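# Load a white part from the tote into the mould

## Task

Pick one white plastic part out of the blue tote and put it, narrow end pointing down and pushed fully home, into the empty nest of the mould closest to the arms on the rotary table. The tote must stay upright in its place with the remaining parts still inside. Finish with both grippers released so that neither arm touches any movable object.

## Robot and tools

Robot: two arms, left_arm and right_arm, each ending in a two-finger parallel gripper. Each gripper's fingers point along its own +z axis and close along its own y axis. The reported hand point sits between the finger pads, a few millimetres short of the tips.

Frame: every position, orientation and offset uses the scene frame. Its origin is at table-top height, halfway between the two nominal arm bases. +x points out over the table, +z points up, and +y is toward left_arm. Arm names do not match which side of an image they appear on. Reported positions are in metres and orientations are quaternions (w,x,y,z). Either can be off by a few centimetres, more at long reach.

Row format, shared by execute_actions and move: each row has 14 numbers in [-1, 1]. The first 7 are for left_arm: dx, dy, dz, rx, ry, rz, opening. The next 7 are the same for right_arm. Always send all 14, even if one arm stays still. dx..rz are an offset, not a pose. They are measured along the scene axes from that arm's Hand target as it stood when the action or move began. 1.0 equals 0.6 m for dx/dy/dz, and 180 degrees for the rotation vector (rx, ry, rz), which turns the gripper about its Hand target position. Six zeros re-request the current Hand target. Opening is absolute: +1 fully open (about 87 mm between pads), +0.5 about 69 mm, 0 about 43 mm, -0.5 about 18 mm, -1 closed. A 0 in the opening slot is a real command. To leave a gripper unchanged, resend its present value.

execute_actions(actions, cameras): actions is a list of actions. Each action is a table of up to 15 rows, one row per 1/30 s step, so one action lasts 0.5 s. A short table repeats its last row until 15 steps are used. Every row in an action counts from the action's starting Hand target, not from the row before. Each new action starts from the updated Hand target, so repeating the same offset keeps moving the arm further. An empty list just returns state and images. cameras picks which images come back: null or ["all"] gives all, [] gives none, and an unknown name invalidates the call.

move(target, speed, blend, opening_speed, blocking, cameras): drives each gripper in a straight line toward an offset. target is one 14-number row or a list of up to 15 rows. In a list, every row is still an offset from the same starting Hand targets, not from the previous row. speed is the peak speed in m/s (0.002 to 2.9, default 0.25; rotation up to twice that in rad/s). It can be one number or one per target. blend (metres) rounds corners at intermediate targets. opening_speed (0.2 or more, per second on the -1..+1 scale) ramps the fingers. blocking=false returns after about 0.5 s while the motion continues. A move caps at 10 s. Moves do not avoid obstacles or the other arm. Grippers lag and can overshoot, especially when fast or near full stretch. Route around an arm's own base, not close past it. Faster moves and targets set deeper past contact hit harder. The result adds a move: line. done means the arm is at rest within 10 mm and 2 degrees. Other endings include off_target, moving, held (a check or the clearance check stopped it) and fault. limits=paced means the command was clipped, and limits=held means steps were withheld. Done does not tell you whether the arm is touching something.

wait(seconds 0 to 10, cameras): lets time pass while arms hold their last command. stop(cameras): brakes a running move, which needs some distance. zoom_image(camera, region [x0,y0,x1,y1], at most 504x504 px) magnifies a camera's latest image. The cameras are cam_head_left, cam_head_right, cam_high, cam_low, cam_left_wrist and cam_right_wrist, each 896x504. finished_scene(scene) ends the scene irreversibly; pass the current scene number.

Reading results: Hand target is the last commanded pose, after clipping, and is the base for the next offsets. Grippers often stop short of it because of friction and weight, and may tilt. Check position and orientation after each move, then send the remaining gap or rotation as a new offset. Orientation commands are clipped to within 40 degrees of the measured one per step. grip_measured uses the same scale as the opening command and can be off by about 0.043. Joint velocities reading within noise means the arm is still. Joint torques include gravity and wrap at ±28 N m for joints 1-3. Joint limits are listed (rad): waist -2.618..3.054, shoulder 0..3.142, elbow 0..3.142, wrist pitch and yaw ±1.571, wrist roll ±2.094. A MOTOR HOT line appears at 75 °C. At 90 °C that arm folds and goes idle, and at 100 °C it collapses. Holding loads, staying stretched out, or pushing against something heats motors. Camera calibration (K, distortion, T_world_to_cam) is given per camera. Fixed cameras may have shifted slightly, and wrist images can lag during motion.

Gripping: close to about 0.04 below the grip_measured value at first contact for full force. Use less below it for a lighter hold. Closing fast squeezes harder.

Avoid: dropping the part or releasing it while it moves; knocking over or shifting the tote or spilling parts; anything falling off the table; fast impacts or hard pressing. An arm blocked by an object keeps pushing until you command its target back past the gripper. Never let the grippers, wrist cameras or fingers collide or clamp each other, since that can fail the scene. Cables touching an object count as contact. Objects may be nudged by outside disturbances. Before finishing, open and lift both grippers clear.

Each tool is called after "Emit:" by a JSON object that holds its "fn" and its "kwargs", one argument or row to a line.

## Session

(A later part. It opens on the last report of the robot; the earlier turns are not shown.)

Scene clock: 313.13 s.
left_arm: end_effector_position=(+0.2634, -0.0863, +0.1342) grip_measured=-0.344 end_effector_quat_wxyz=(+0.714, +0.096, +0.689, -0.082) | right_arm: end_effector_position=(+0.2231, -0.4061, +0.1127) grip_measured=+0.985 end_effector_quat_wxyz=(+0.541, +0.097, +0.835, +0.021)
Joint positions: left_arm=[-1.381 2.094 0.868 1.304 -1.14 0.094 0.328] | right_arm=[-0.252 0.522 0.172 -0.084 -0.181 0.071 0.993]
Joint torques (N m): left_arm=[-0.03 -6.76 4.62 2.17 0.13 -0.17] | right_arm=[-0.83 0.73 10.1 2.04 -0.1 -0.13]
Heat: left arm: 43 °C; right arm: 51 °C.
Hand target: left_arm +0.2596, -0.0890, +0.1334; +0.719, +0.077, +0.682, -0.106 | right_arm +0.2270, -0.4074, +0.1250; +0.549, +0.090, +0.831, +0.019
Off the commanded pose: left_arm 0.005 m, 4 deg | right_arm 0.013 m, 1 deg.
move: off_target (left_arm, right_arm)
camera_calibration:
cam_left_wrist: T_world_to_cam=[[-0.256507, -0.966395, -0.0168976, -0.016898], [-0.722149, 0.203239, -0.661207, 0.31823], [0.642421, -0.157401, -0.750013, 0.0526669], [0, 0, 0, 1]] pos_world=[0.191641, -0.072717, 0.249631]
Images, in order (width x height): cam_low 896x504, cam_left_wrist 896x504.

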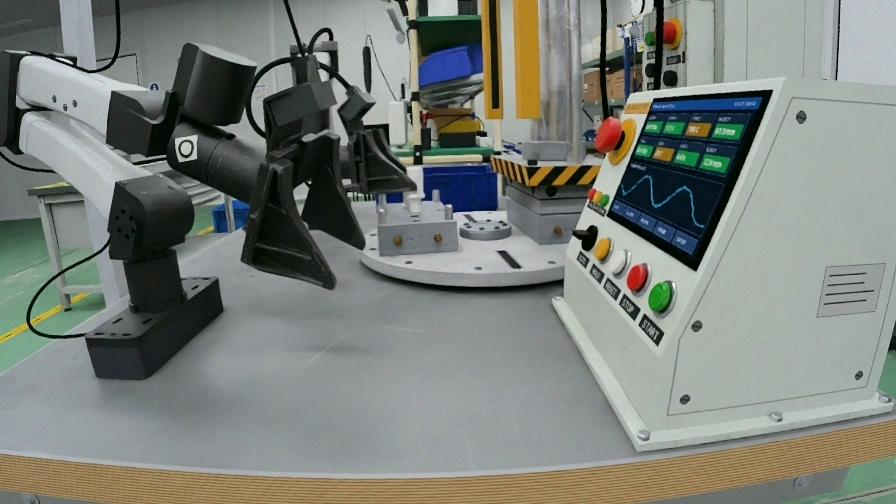

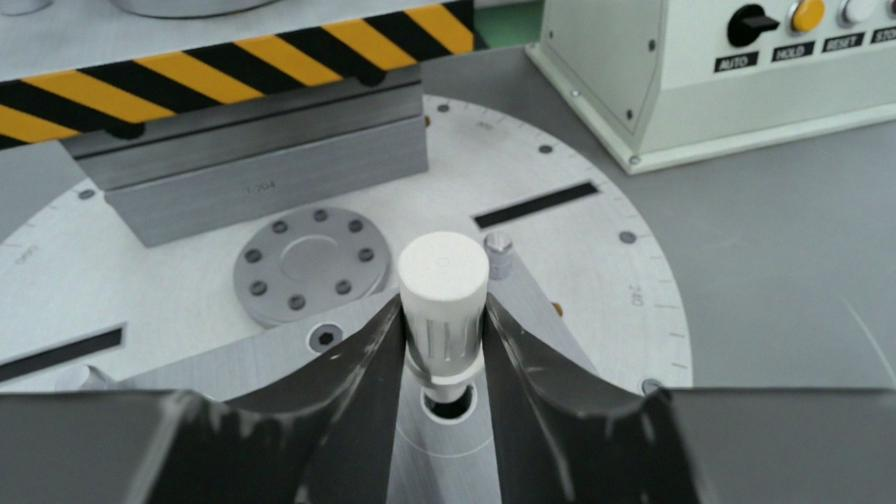

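Emit:
{"fn": "move", "kwargs": {
  "target": [-0.005,-0.002,-0.003,-0.006,0.0016,0,-0.6,0,0,0,0,0,0,1],
  "speed": 0.08,
  "cameras": ["cam_low","cam_left_wrist"]
}}

Emit:
{"fn": "zoom_image", "kwargs": {
  "camera": "cam_low",
  "region": [380, 130, 450, 230]
}}

Emit:
{"fn": "zoom_image", "kwargs": {
  "camera": "cam_left_wrist",
  "region": [380, 360, 520, 480]
}}

Scene clock: 325.17 s.
left_arm: end_effector_position=(+0.2594, -0.0893, +0.1320) grip_measured=-0.344 end_effector_quat_wxyz=(+0.712, +0.093, +0.689, -0.092) | right_arm: end_effector_position=(+0.2231, -0.4061, +0.1127) grip_measured=+0.985 end_effector_quat_wxyz=(+0.541, +0.097, +0.835, +0.021)
Joint positions: left_arm=[-1.39 2.102 0.868 1.31 -1.14 0.076 0.328] | right_arm=[-0.252 0.522 0.172 -0.084 -0.181 0.071 0.993]
Joint torques (N m): left_arm=[0.16 -6.79 4.59 2.21 0.04 -0.15] | right_arm=[-0.88 0.88 10.18 2.01 -0.12 -0.12]
Heat: left arm: 42 °C; right arm: 51 °C.
Hand target: left_arm +0.2565, -0.0903, +0.1317; +0.718, +0.070, +0.683, -0.113 | right_arm +0.2270, -0.4074, +0.1250; +0.549, +0.090, +0.831, +0.019
Off the commanded pose: left_arm 0.003 m, 4 deg | right_arm 0.013 m, 1 deg.
move: off_target (left_arm, right_arm)
camera_calibration:
cam_left_wrist: T_world_to_cam=[[-0.266305, -0.963889, -0.0000325098, -0.020323], [-0.723123, 0.199808, -0.661188, 0.314448], [0.637318, -0.176054, -0.75022, 0.0528175], [0, 0, 0, 1]] pos_world=[0.188311, -0.0731197, 0.247533]
Images, in order (width x height): cam_low 896x504, cam_left_wrist 896x504.

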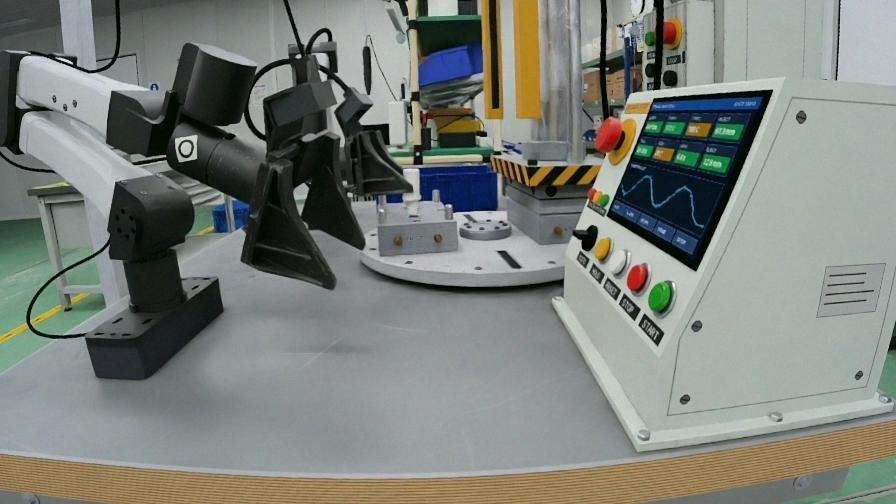

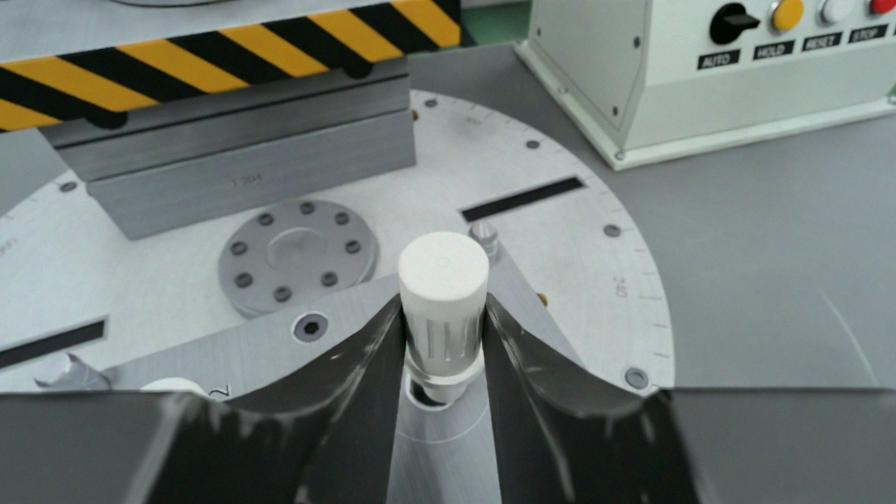

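Scaled by 5.040 from the camera's 896x504 image, which has a finer 1280x720 frame.

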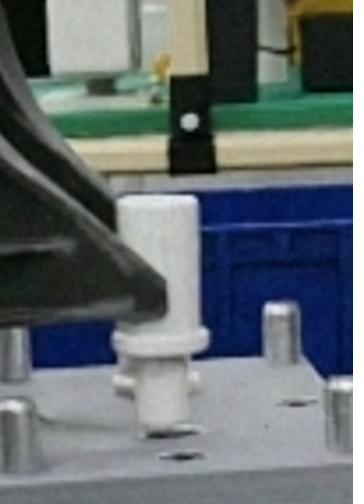

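Scaled by 3.600 from the camera's 896x504 image, which has a finer 1280x720 frame.

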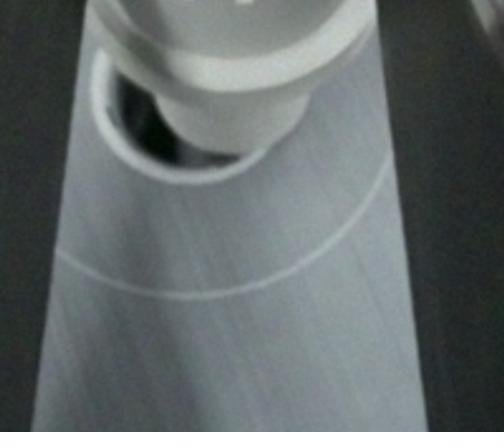

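Emit:
{"fn": "move", "kwargs": {
  "target": [0.0083,0.0058,0.005,0,0,0,-0.6,0,0,0,0,0,0,1],
  "speed": 0.08,
  "cameras": ["cam_low","cam_left_wrist"]
}}

Emit:
{"fn": "zoom_image", "kwargs": {
  "camera": "cam_low",
  "region": [380, 130, 450, 230]
}}

Emit:
{"fn": "zoom_image", "kwargs": {
  "camera": "cam_left_wrist",
  "region": [380, 360, 520, 480]
}}

Scene clock: 344.03 s.
left_arm: end_effector_position=(+0.2590, -0.0871, +0.1293) grip_measured=-0.344 end_effector_quat_wxyz=(+0.711, +0.094, +0.691, -0.090) | right_arm: end_effector_position=(+0.2231, -0.4061, +0.1127) grip_measured=+0.985 end_effector_quat_wxyz=(+0.541, +0.097, +0.835, +0.021)
Joint positions: left_arm=[-1.39 2.102 0.858 1.311 -1.14 0.07 0.328] | right_arm=[-0.252 0.522 0.172 -0.084 -0.181 0.071 0.993]
Joint torques (N m): left_arm=[1.29 -7.87 4.42 2.19 0.18 -0.1] | right_arm=[-1.03 0.8 10.15 2.02 -0.08 -0.14]
Heat: left arm: 43 °C; right arm: 52 °C.
Hand target: left_arm +0.2615, -0.0868, +0.1346; +0.718, +0.070, +0.683, -0.113 | right_arm +0.2270, -0.4074, +0.1250; +0.549, +0.090, +0.831, +0.019
Off the commanded pose: left_arm 0.006 m, 4 deg | right_arm 0.013 m, 1 deg.
move: off_target (left_arm, right_arm)
camera_calibration:
cam_left_wrist: T_world_to_cam=[[-0.266132, -0.963933, -0.00266948, -0.0180903], [-0.725129, 0.202024, -0.658312, 0.312258], [0.635108, -0.173262, -0.752741, 0.0526087], [0, 0, 0, 1]] pos_world=[0.188201, -0.0714062, 0.245115]
Images, in order (width x height): cam_low 896x504, cam_left_wrist 896x504.

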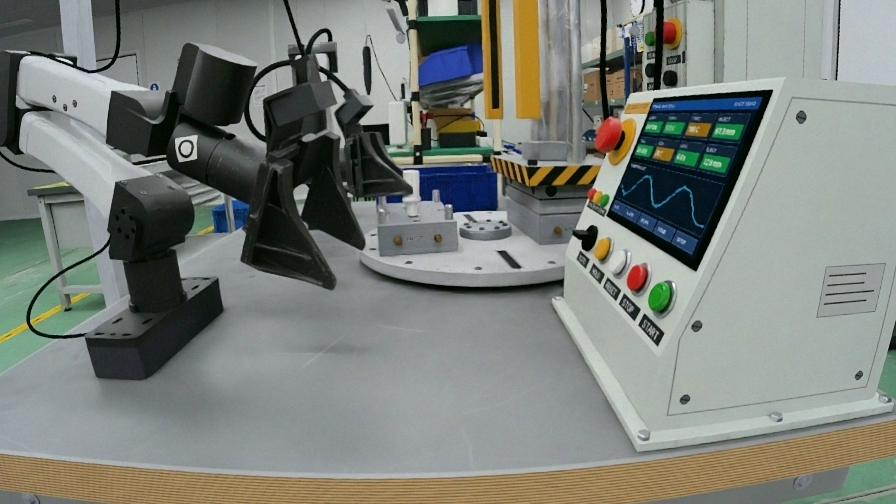

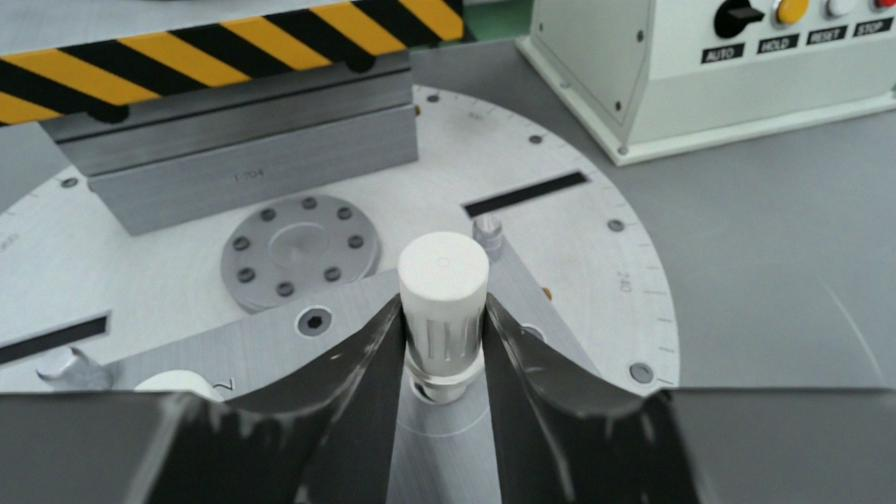

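Scaled by 5.040 from the camera's 896x504 image, which has a finer 1280x720 frame.

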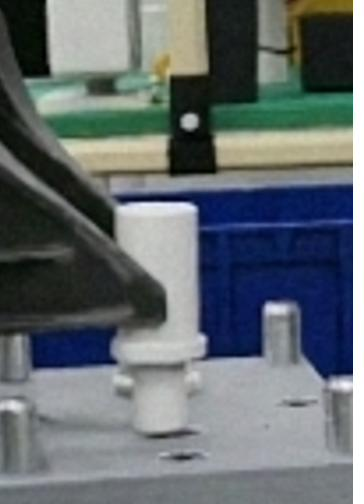

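Scaled by 3.600 from the camera's 896x504 image, which has a finer 1280x720 frame.

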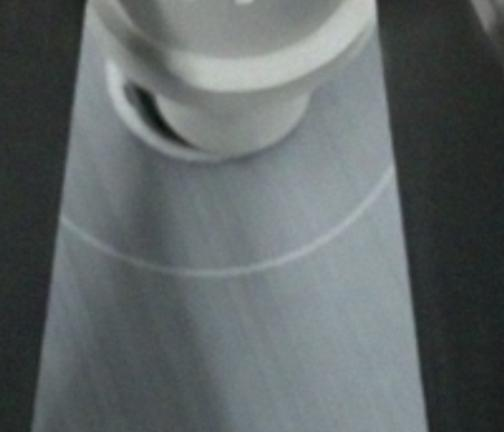

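Emit:
{"fn": "move", "kwargs": {
  "target": [0.006,0.003,0.017,0,0,0,-0.6,0,0,0,0,0,0,1],
  "speed": 0.08,
  "cameras": ["cam_low","cam_left_wrist"]
}}

Emit:
{"fn": "zoom_image", "kwargs": {
  "camera": "cam_low",
  "region": [380, 130, 450, 230]
}}

Emit:
{"fn": "zoom_image", "kwargs": {
  "camera": "cam_left_wrist",
  "region": [380, 360, 520, 480]
}}

Scene clock: 358.50 s.
left_arm: end_effector_position=(+0.2631, -0.0849, +0.1292) grip_measured=-0.344 end_effector_quat_wxyz=(+0.712, +0.091, +0.691, -0.087) | right_arm: end_effector_position=(+0.2231, -0.4061, +0.1127) grip_measured=+0.985 end_effector_quat_wxyz=(+0.541, +0.097, +0.835, +0.021)
Joint positions: left_arm=[-1.38 2.102 0.858 1.31 -1.139 0.07 0.328] | right_arm=[-0.252 0.522 0.172 -0.084 -0.181 0.071 0.993]
Joint torques (N m): left_arm=[1.21 -10.43 4.23 1.92 0.28 -0.05] | right_arm=[-0.87 0.75 10.11 2 -0.11 -0.11]
Motor temperatures (°C): left_arm=[29 44 41 40 27 29 30] | right_arm=[30 38 53 39 27 28 31]
Heat: left arm: 44 °C; right arm: 53 °C.
Hand target: left_arm +0.2651, -0.0850, +0.1448; +0.718, +0.070, +0.683, -0.113 | right_arm +0.2270, -0.4074, +0.1251; +0.549, +0.090, +0.831, +0.019
Off the commanded pose: left_arm 0.016 m, 4 deg | right_arm 0.013 m, 1 deg.
move: off_target (left_arm, right_arm)
camera_calibration:
cam_left_wrist: T_world_to_cam=[[-0.257244, -0.966339, -0.00371196, -0.0171549], [-0.727088, 0.196082, -0.657948, 0.31466], [0.636529, -0.166554, -0.753054, 0.0505234], [0, 0, 0, 1]] pos_world=[0.192213, -0.0698615, 0.245013]
Images, in order (width x height): cam_low 896x504, cam_left_wrist 896x504.

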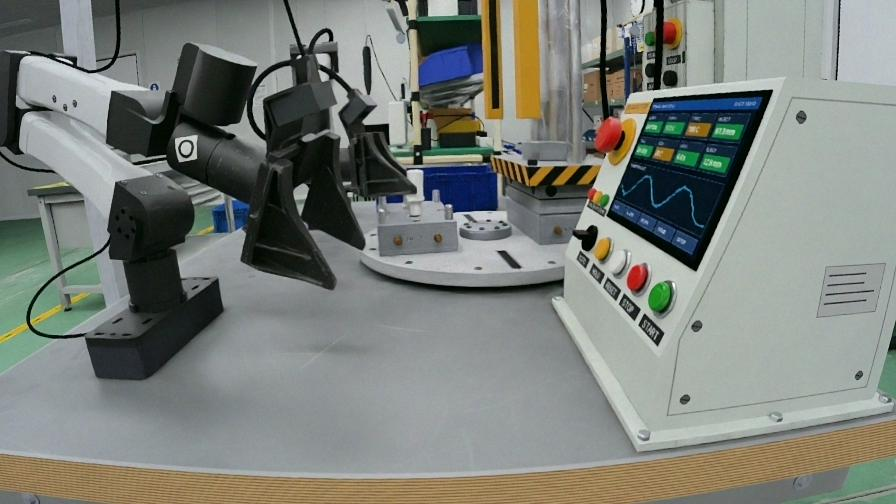

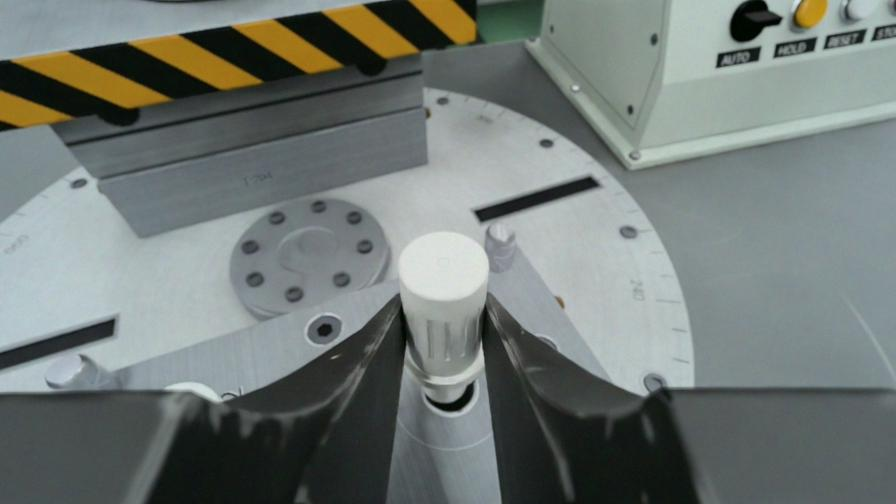

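Scaled by 5.040 from the camera's 896x504 image, which has a finer 1280x720 frame.

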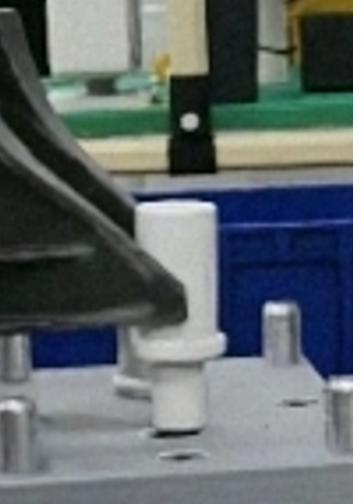

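Scaled by 3.600 from the camera's 896x504 image, which has a finer 1280x720 frame.

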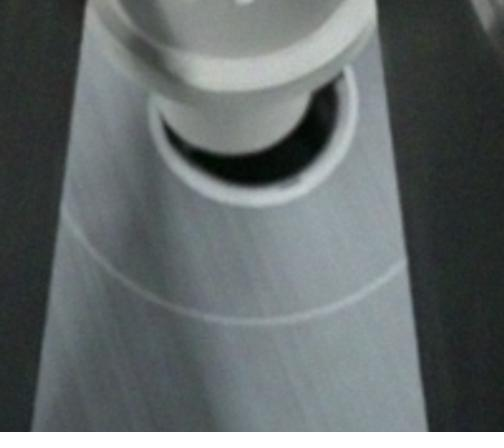

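Emit:
{"fn": "move", "kwargs": {
  "target": [-0.01,-0.0035,0,0,0,0,-0.6,0,0,0,0,0,0,1],
  "speed": 0.08,
  "cameras": ["cam_low","cam_left_wrist"]
}}

Emit:
{"fn": "zoom_image", "kwargs": {
  "camera": "cam_low",
  "region": [380, 130, 450, 230]
}}

Emit:
{"fn": "zoom_image", "kwargs": {
  "camera": "cam_left_wrist",
  "region": [380, 360, 520, 480]
}}

Scene clock: 372.13 s.
left_arm: end_effector_position=(+0.2632, -0.0849, +0.1291) grip_measured=-0.344 end_effector_quat_wxyz=(+0.712, +0.092, +0.691, -0.087) | right_arm: end_effector_position=(+0.2230, -0.4061, +0.1127) grip_measured=+0.985 end_effector_quat_wxyz=(+0.541, +0.097, +0.835, +0.021)
Joint positions: left_arm=[-1.38 2.102 0.858 1.309 -1.138 0.07 0.328] | right_arm=[-0.252 0.522 0.172 -0.084 -0.181 0.071 0.993]
Joint torques (N m): left_arm=[-0.12 -10.24 4.7 1.95 0.11 -0.03] | right_arm=[-0.85 0.84 10.15 2.05 -0.11 -0.12]
Heat: left arm: 47 °C; right arm: 53 °C.
Hand target: left_arm +0.2591, -0.0871, +0.1449; +0.718, +0.070, +0.683, -0.113 | right_arm +0.2269, -0.4074, +0.1250; +0.549, +0.090, +0.831, +0.019
Off the commanded pose: left_arm 0.016 m, 4 deg | right_arm 0.013 m, 1 deg.
move: off_target (left_arm, right_arm)
camera_calibration:
cam_left_wrist: T_world_to_cam=[[-0.257643, -0.96623, -0.00441802, -0.0169682], [-0.72702, 0.196866, -0.657789, 0.314688], [0.636445, -0.166263, -0.75319, 0.0504372], [0, 0, 0, 1]] pos_world=[0.192312, -0.0699607, 0.244912]
Images, in order (width x height): cam_low 896x504, cam_left_wrist 896x504.

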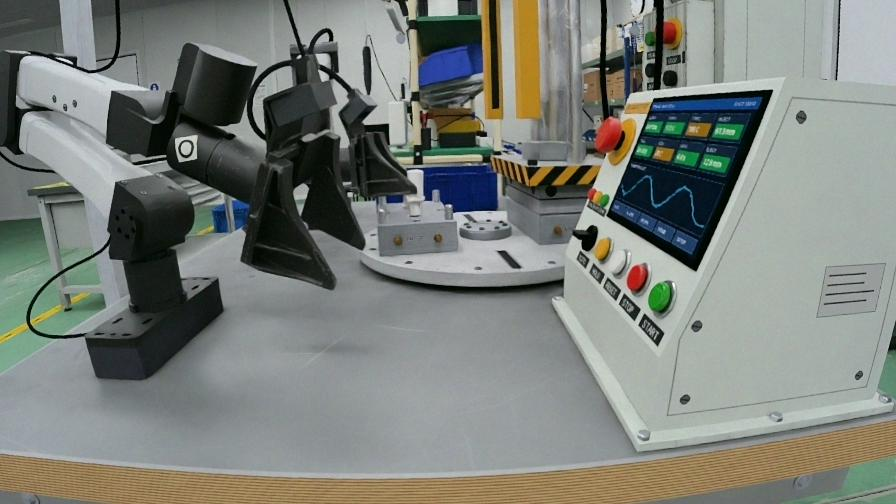

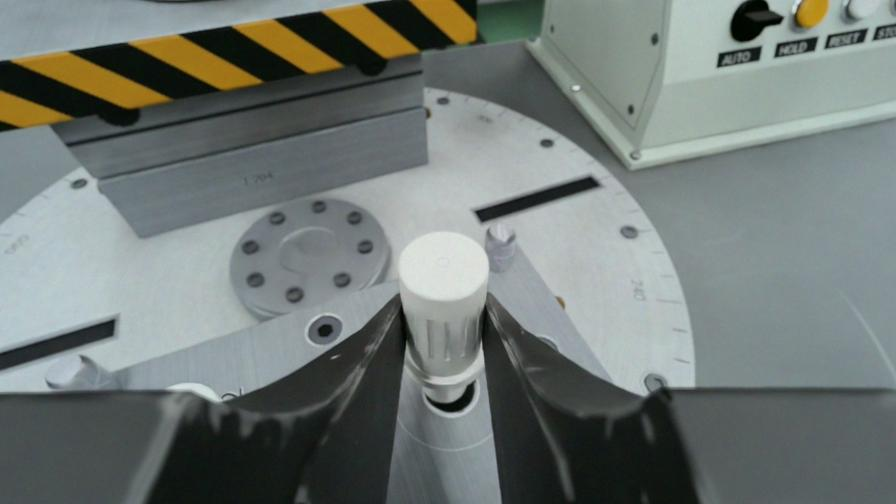

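Scaled by 5.040 from the camera's 896x504 image, which has a finer 1280x720 frame.

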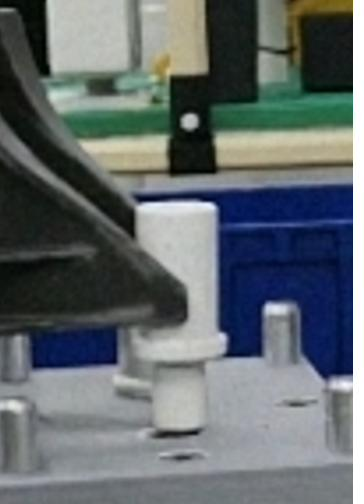

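Scaled by 3.600 from the camera's 896x504 image, which has a finer 1280x720 frame.

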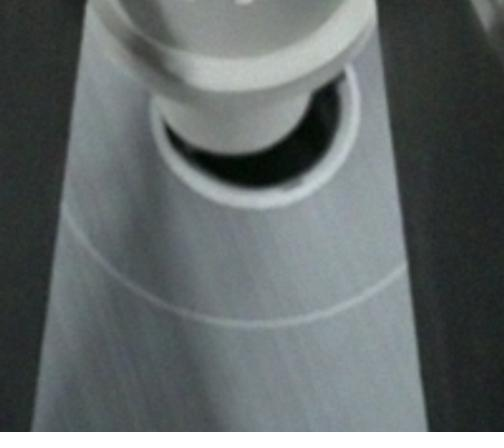

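Emit:
{"fn": "move", "kwargs": {
  "target": [-0.002,-0.0015,0,0,0,0,-0.6,0,0,0,0,0,0,1],
  "speed": 0.08,
  "cameras": ["cam_low","cam_left_wrist"]
}}

Emit:
{"fn": "zoom_image", "kwargs": {
  "camera": "cam_left_wrist",
  "region": [380, 360, 520, 480]
}}

Scene clock: 397.30 s.
left_arm: end_effector_position=(+0.2609, -0.0862, +0.1289) grip_measured=-0.344 end_effector_quat_wxyz=(+0.711, +0.094, +0.691, -0.088) | right_arm: end_effector_position=(+0.2230, -0.4061, +0.1127) grip_measured=+0.985 end_effector_quat_wxyz=(+0.541, +0.097, +0.835, +0.021)
Joint positions: left_arm=[-1.385 2.102 0.858 1.309 -1.138 0.07 0.328] | right_arm=[-0.252 0.522 0.172 -0.084 -0.181 0.071 0.993]
Joint torques (N m): left_arm=[0.12 -10.1 4.98 1.95 0.06 -0.03] | right_arm=[-0.77 0.77 10.1 2 -0.1 -0.11]
Motor temperatures (°C): left_arm=[29 50 41 40 27 29 30] | right_arm=[30 37 54 39 27 28 31]
Heat: left arm: 50 °C; right arm: 54 °C.
Hand target: left_arm +0.2580, -0.0879, +0.1449; +0.718, +0.070, +0.683, -0.113 | right_arm +0.2270, -0.4074, +0.1250; +0.549, +0.090, +0.831, +0.019
Off the commanded pose: left_arm 0.016 m, 4 deg | right_arm 0.013 m, 1 deg.
move: off_target (left_arm, right_arm)
camera_calibration:
cam_left_wrist: T_world_to_cam=[[-0.263162, -0.964738, -0.00517769, -0.0171843], [-0.725972, 0.20156, -0.657524, 0.313286], [0.635382, -0.169277, -0.753416, 0.0516395], [0, 0, 0, 1]] pos_world=[0.190104, -0.0709829, 0.24481]
Images, in order (width x height): cam_low 896x504, cam_left_wrist 896x504.

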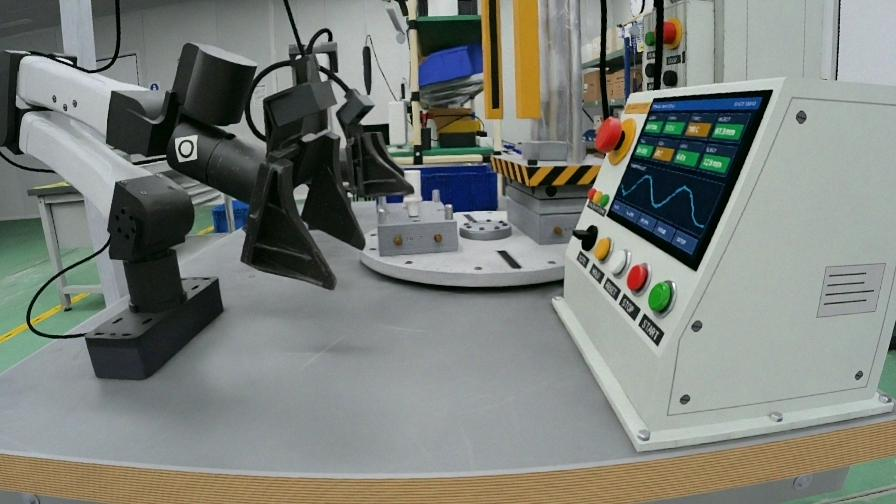

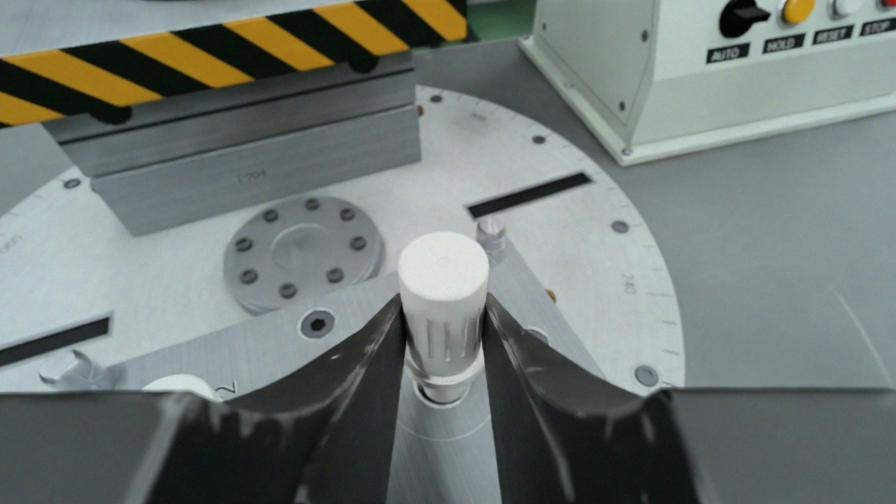

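Scaled by 3.600 from the camera's 896x504 image, which has a finer 1280x720 frame.

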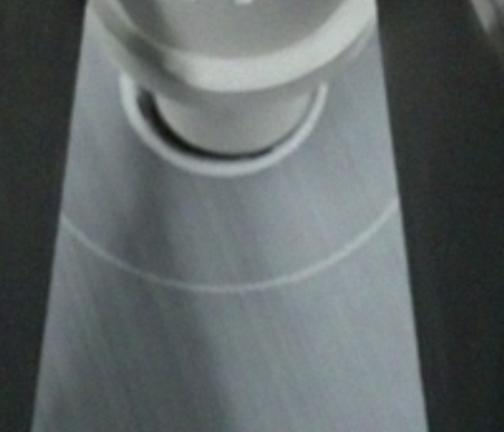

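Emit:
{"fn": "move", "kwargs": {
  "target": [0.0088,0.0042,-0.03,0,0,0,-0.6,0,0,0,0,0,0,1],
  "speed": 0.06,
  "cameras": ["cam_low","cam_left_wrist"]
}}

Emit:
{"fn": "zoom_image", "kwargs": {
  "camera": "cam_low",
  "region": [380, 130, 450, 230]
}}

Emit:
{"fn": "zoom_image", "kwargs": {
  "camera": "cam_left_wrist",
  "region": [380, 360, 520, 480]
}}

Scene clock: 408.27 s.
left_arm: end_effector_position=(+0.2606, -0.0855, +0.1273) grip_measured=-0.344 end_effector_quat_wxyz=(+0.712, +0.091, +0.690, -0.091) | right_arm: end_effector_position=(+0.2230, -0.4061, +0.1127) grip_measured=+0.985 end_effector_quat_wxyz=(+0.541, +0.097, +0.835, +0.021)
Joint positions: left_arm=[-1.386 2.11 0.853 1.33 -1.138 0.07 0.328] | right_arm=[-0.252 0.522 0.172 -0.084 -0.181 0.071 0.993]
Joint torques (N m): left_arm=[1.36 -6.72 4.36 2.23 0.23 -0.14] | right_arm=[-0.91 0.7 10.21 2.02 -0.08 -0.11]
Motor temperatures (°C): left_arm=[29 50 41 40 27 29 30] | right_arm=[30 37 55 39 27 28 31]
Heat: left arm: 50 °C; right arm: 55 °C.
Hand target: left_arm +0.2632, -0.0854, +0.1269; +0.718, +0.070, +0.683, -0.113 | right_arm +0.2270, -0.4074, +0.1250; +0.549, +0.090, +0.831, +0.019
Off the commanded pose: left_arm 0.003 m, 4 deg | right_arm 0.013 m, 1 deg.
move: off_target (left_arm, right_arm)
camera_calibration:
cam_left_wrist: T_world_to_cam=[[-0.263521, -0.964649, 0.00289559, -0.0174805], [-0.725151, 0.196114, -0.660072, 0.31149], [0.636171, -0.176042, -0.751196, 0.0496151], [0, 0, 0, 1]] pos_world=[0.189707, -0.0692157, 0.242927]
Images, in order (width x height): cam_low 896x504, cam_left_wrist 896x504.

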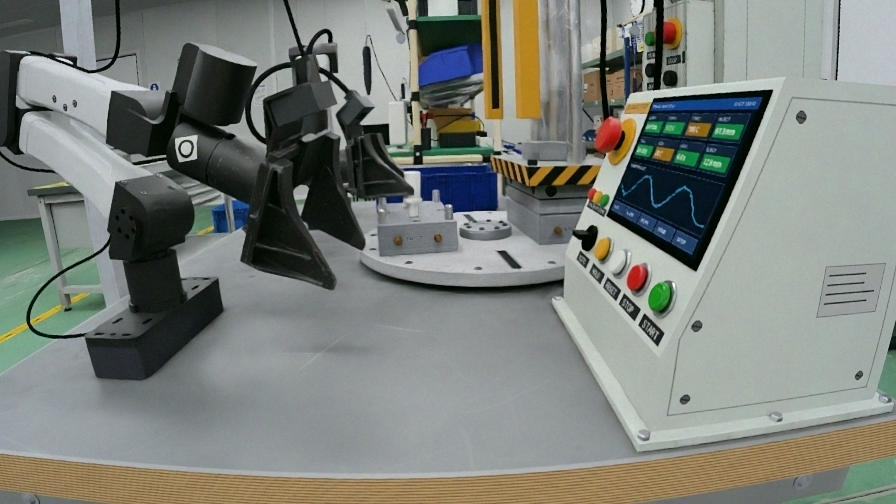

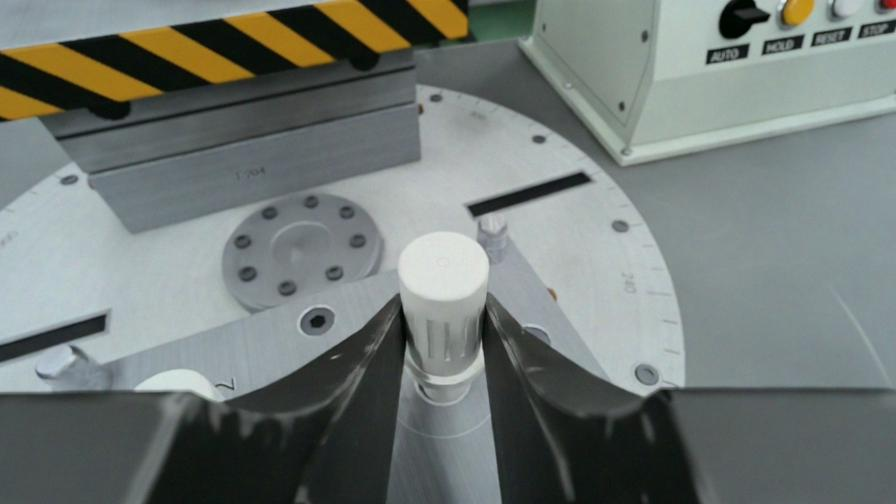

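Scaled by 5.040 from the camera's 896x504 image, which has a finer 1280x720 frame.

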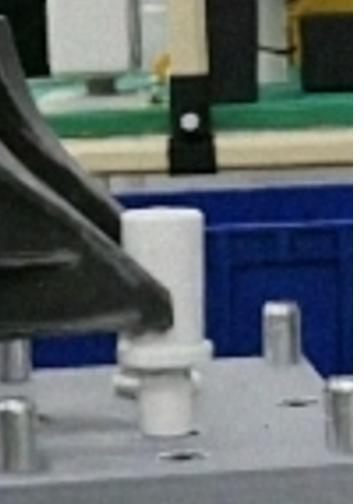

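Scaled by 3.600 from the camera's 896x504 image, which has a finer 1280x720 frame.

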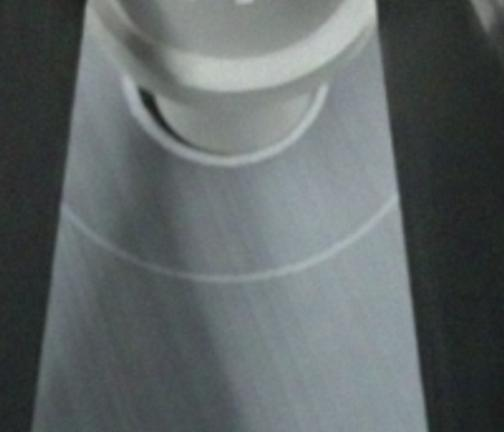

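Emit:
{"fn": "move", "kwargs": {
  "target": [0.0032,0.001,0.003,0,0,0,-0.6,0,0,0,0,0,0,1],
  "speed": 0.06,
  "cameras": ["cam_low","cam_left_wrist"]
}}

Emit:
{"fn": "zoom_image", "kwargs": {
  "camera": "cam_low",
  "region": [380, 130, 450, 230]
}}

Emit:
{"fn": "zoom_image", "kwargs": {
  "camera": "cam_left_wrist",
  "region": [380, 360, 520, 480]
}}

Scene clock: 418.30 s.
left_arm: end_effector_position=(+0.2628, -0.0843, +0.1274) grip_measured=-0.344 end_effector_quat_wxyz=(+0.712, +0.088, +0.691, -0.091) | right_arm: end_effector_position=(+0.2230, -0.4061, +0.1127) grip_measured=+0.985 end_effector_quat_wxyz=(+0.541, +0.097, +0.835, +0.021)
Joint positions: left_arm=[-1.38 2.11 0.853 1.33 -1.138 0.067 0.328] | right_arm=[-0.252 0.522 0.172 -0.084 -0.181 0.071 0.993]
Joint torques (N m): left_arm=[1.28 -7.1 4.3 2.2 0.28 -0.11] | right_arm=[-0.79 0.81 10.17 2.06 -0.11 -0.13]
Motor temperatures (°C): left_arm=[29 47 41 41 27 29 30] | right_arm=[30 37 55 40 27 28 31]
Heat: left arm: 47 °C; right arm: 55 °C.
Hand target: left_arm +0.2651, -0.0848, +0.1287; +0.718, +0.070, +0.683, -0.113 | right_arm +0.2270, -0.4074, +0.1250; +0.549, +0.090, +0.831, +0.019
Off the commanded pose: left_arm 0.003 m, 3 deg | right_arm 0.013 m, 1 deg.
move: off_target (left_arm, right_arm)
camera_calibration:
cam_left_wrist: T_world_to_cam=[[-0.258502, -0.965993, 0.00586127, -0.0176019], [-0.726543, 0.190419, -0.660209, 0.31285], [0.636642, -0.174924, -0.751059, 0.0484365], [0, 0, 0, 1]] pos_world=[0.191912, -0.0681032, 0.243029]
Images, in order (width x height): cam_low 896x504, cam_left_wrist 896x504.

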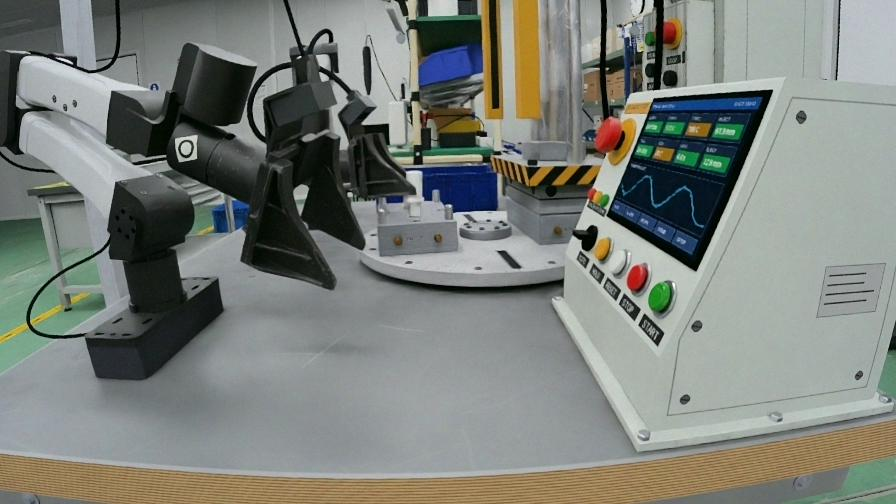

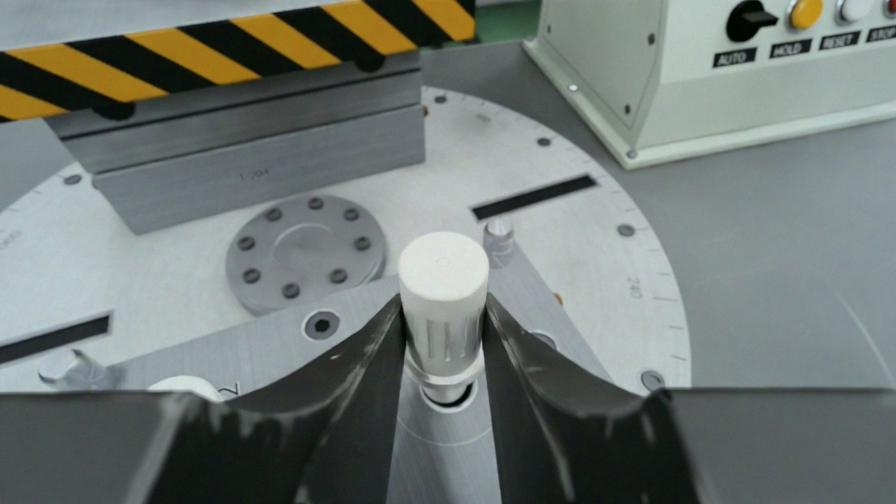

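Scaled by 5.040 from the camera's 896x504 image, which has a finer 1280x720 frame.

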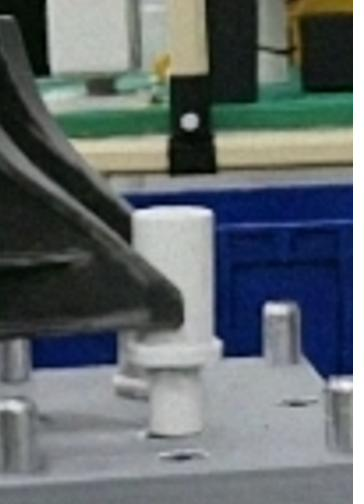

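Scaled by 3.600 from the camera's 896x504 image, which has a finer 1280x720 frame.

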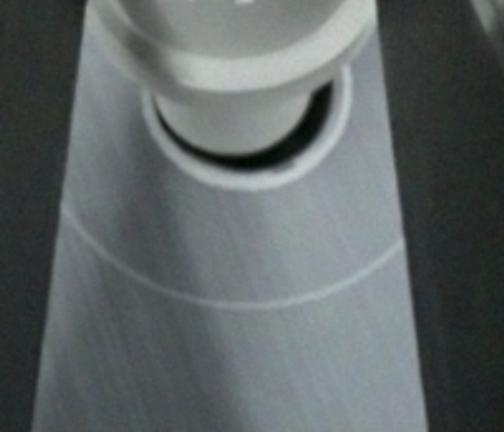

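Emit:
{"fn": "move", "kwargs": {
  "target": [-0.004,-0.003,-0.02,0,0,0,-0.6,0,0,0,0,0,0,1],
  "speed": 0.05,
  "cameras": ["cam_low","cam_left_wrist"]
}}

Emit:
{"fn": "zoom_image", "kwargs": {
  "camera": "cam_low",
  "region": [380, 130, 450, 230]
}}

Emit:
{"fn": "zoom_image", "kwargs": {
  "camera": "cam_left_wrist",
  "region": [380, 360, 520, 480]
}}

Scene clock: 431.17 s.
left_arm: end_effector_position=(+0.2626, -0.0852, +0.1150) grip_measured=-0.344 end_effector_quat_wxyz=(+0.711, +0.092, +0.692, -0.090) | right_arm: end_effector_position=(+0.2230, -0.4061, +0.1127) grip_measured=+0.985 end_effector_quat_wxyz=(+0.541, +0.097, +0.835, +0.021)
Joint positions: left_arm=[-1.38 2.15 0.853 1.359 -1.134 0.062 0.328] | right_arm=[-0.252 0.522 0.172 -0.084 -0.181 0.071 0.993]
Joint torques (N m): left_arm=[0.76 -6.78 4.59 2.29 0.16 -0.1] | right_arm=[-1.02 0.7 10.04 2.02 -0.08 -0.12]
Motor temperatures (°C): left_arm=[29 45 41 41 27 29 30] | right_arm=[30 37 55 40 27 28 31]
Heat: left arm: 45 °C; right arm: 55 °C.
Hand target: left_arm +0.2627, -0.0866, +0.1166; +0.718, +0.070, +0.683, -0.113 | right_arm +0.2270, -0.4074, +0.1250; +0.549, +0.090, +0.831, +0.019
Off the commanded pose: left_arm 0.002 m, 4 deg | right_arm 0.013 m, 1 deg.
move: off_target (left_arm, right_arm)
camera_calibration:
cam_left_wrist: T_world_to_cam=[[-0.262642, -0.964893, 0.000305444, -0.0165805], [-0.727581, 0.197838, -0.656876, 0.305238], [0.633754, -0.172745, -0.753999, 0.040449], [0, 0, 0, 1]] pos_world=[0.192096, -0.0693987, 0.231007]
Images, in order (width x height): cam_low 896x504, cam_left_wrist 896x504.

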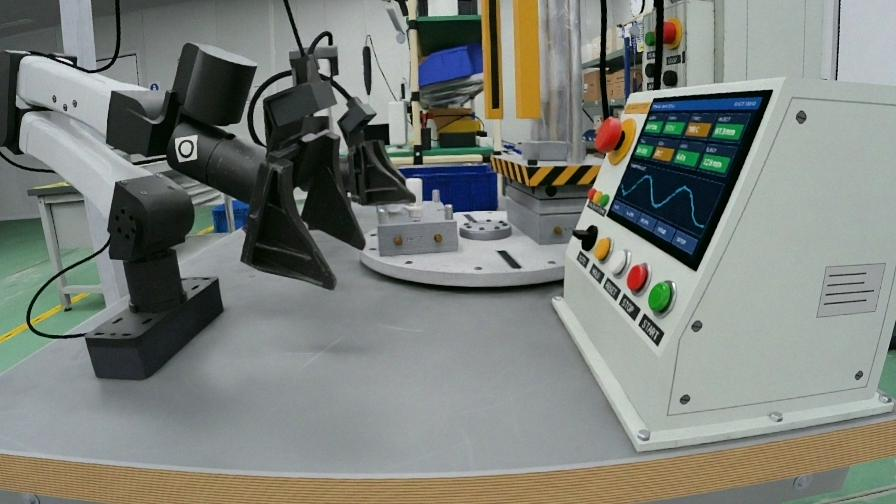

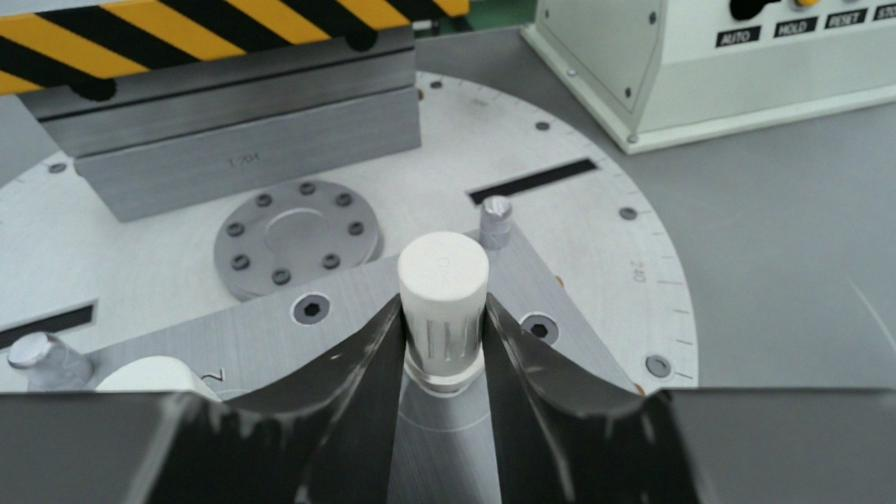

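Scaled by 5.040 from the camera's 896x504 image, which has a finer 1280x720 frame.

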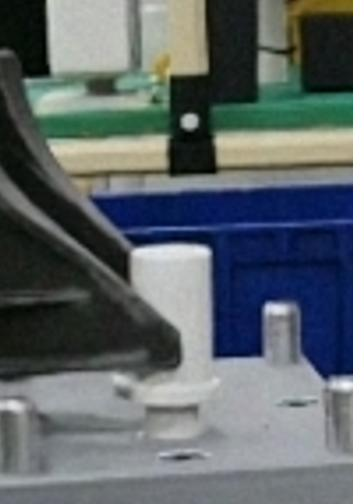

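Scaled by 3.600 from the camera's 896x504 image, which has a finer 1280x720 frame.

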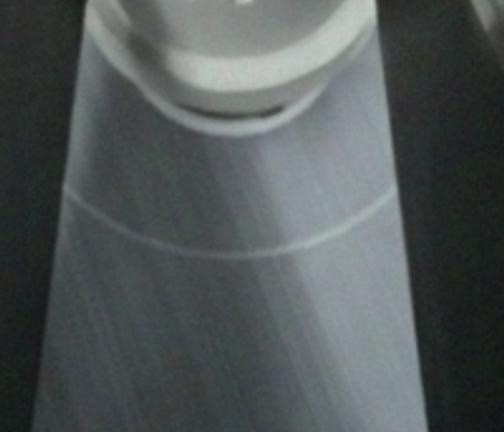

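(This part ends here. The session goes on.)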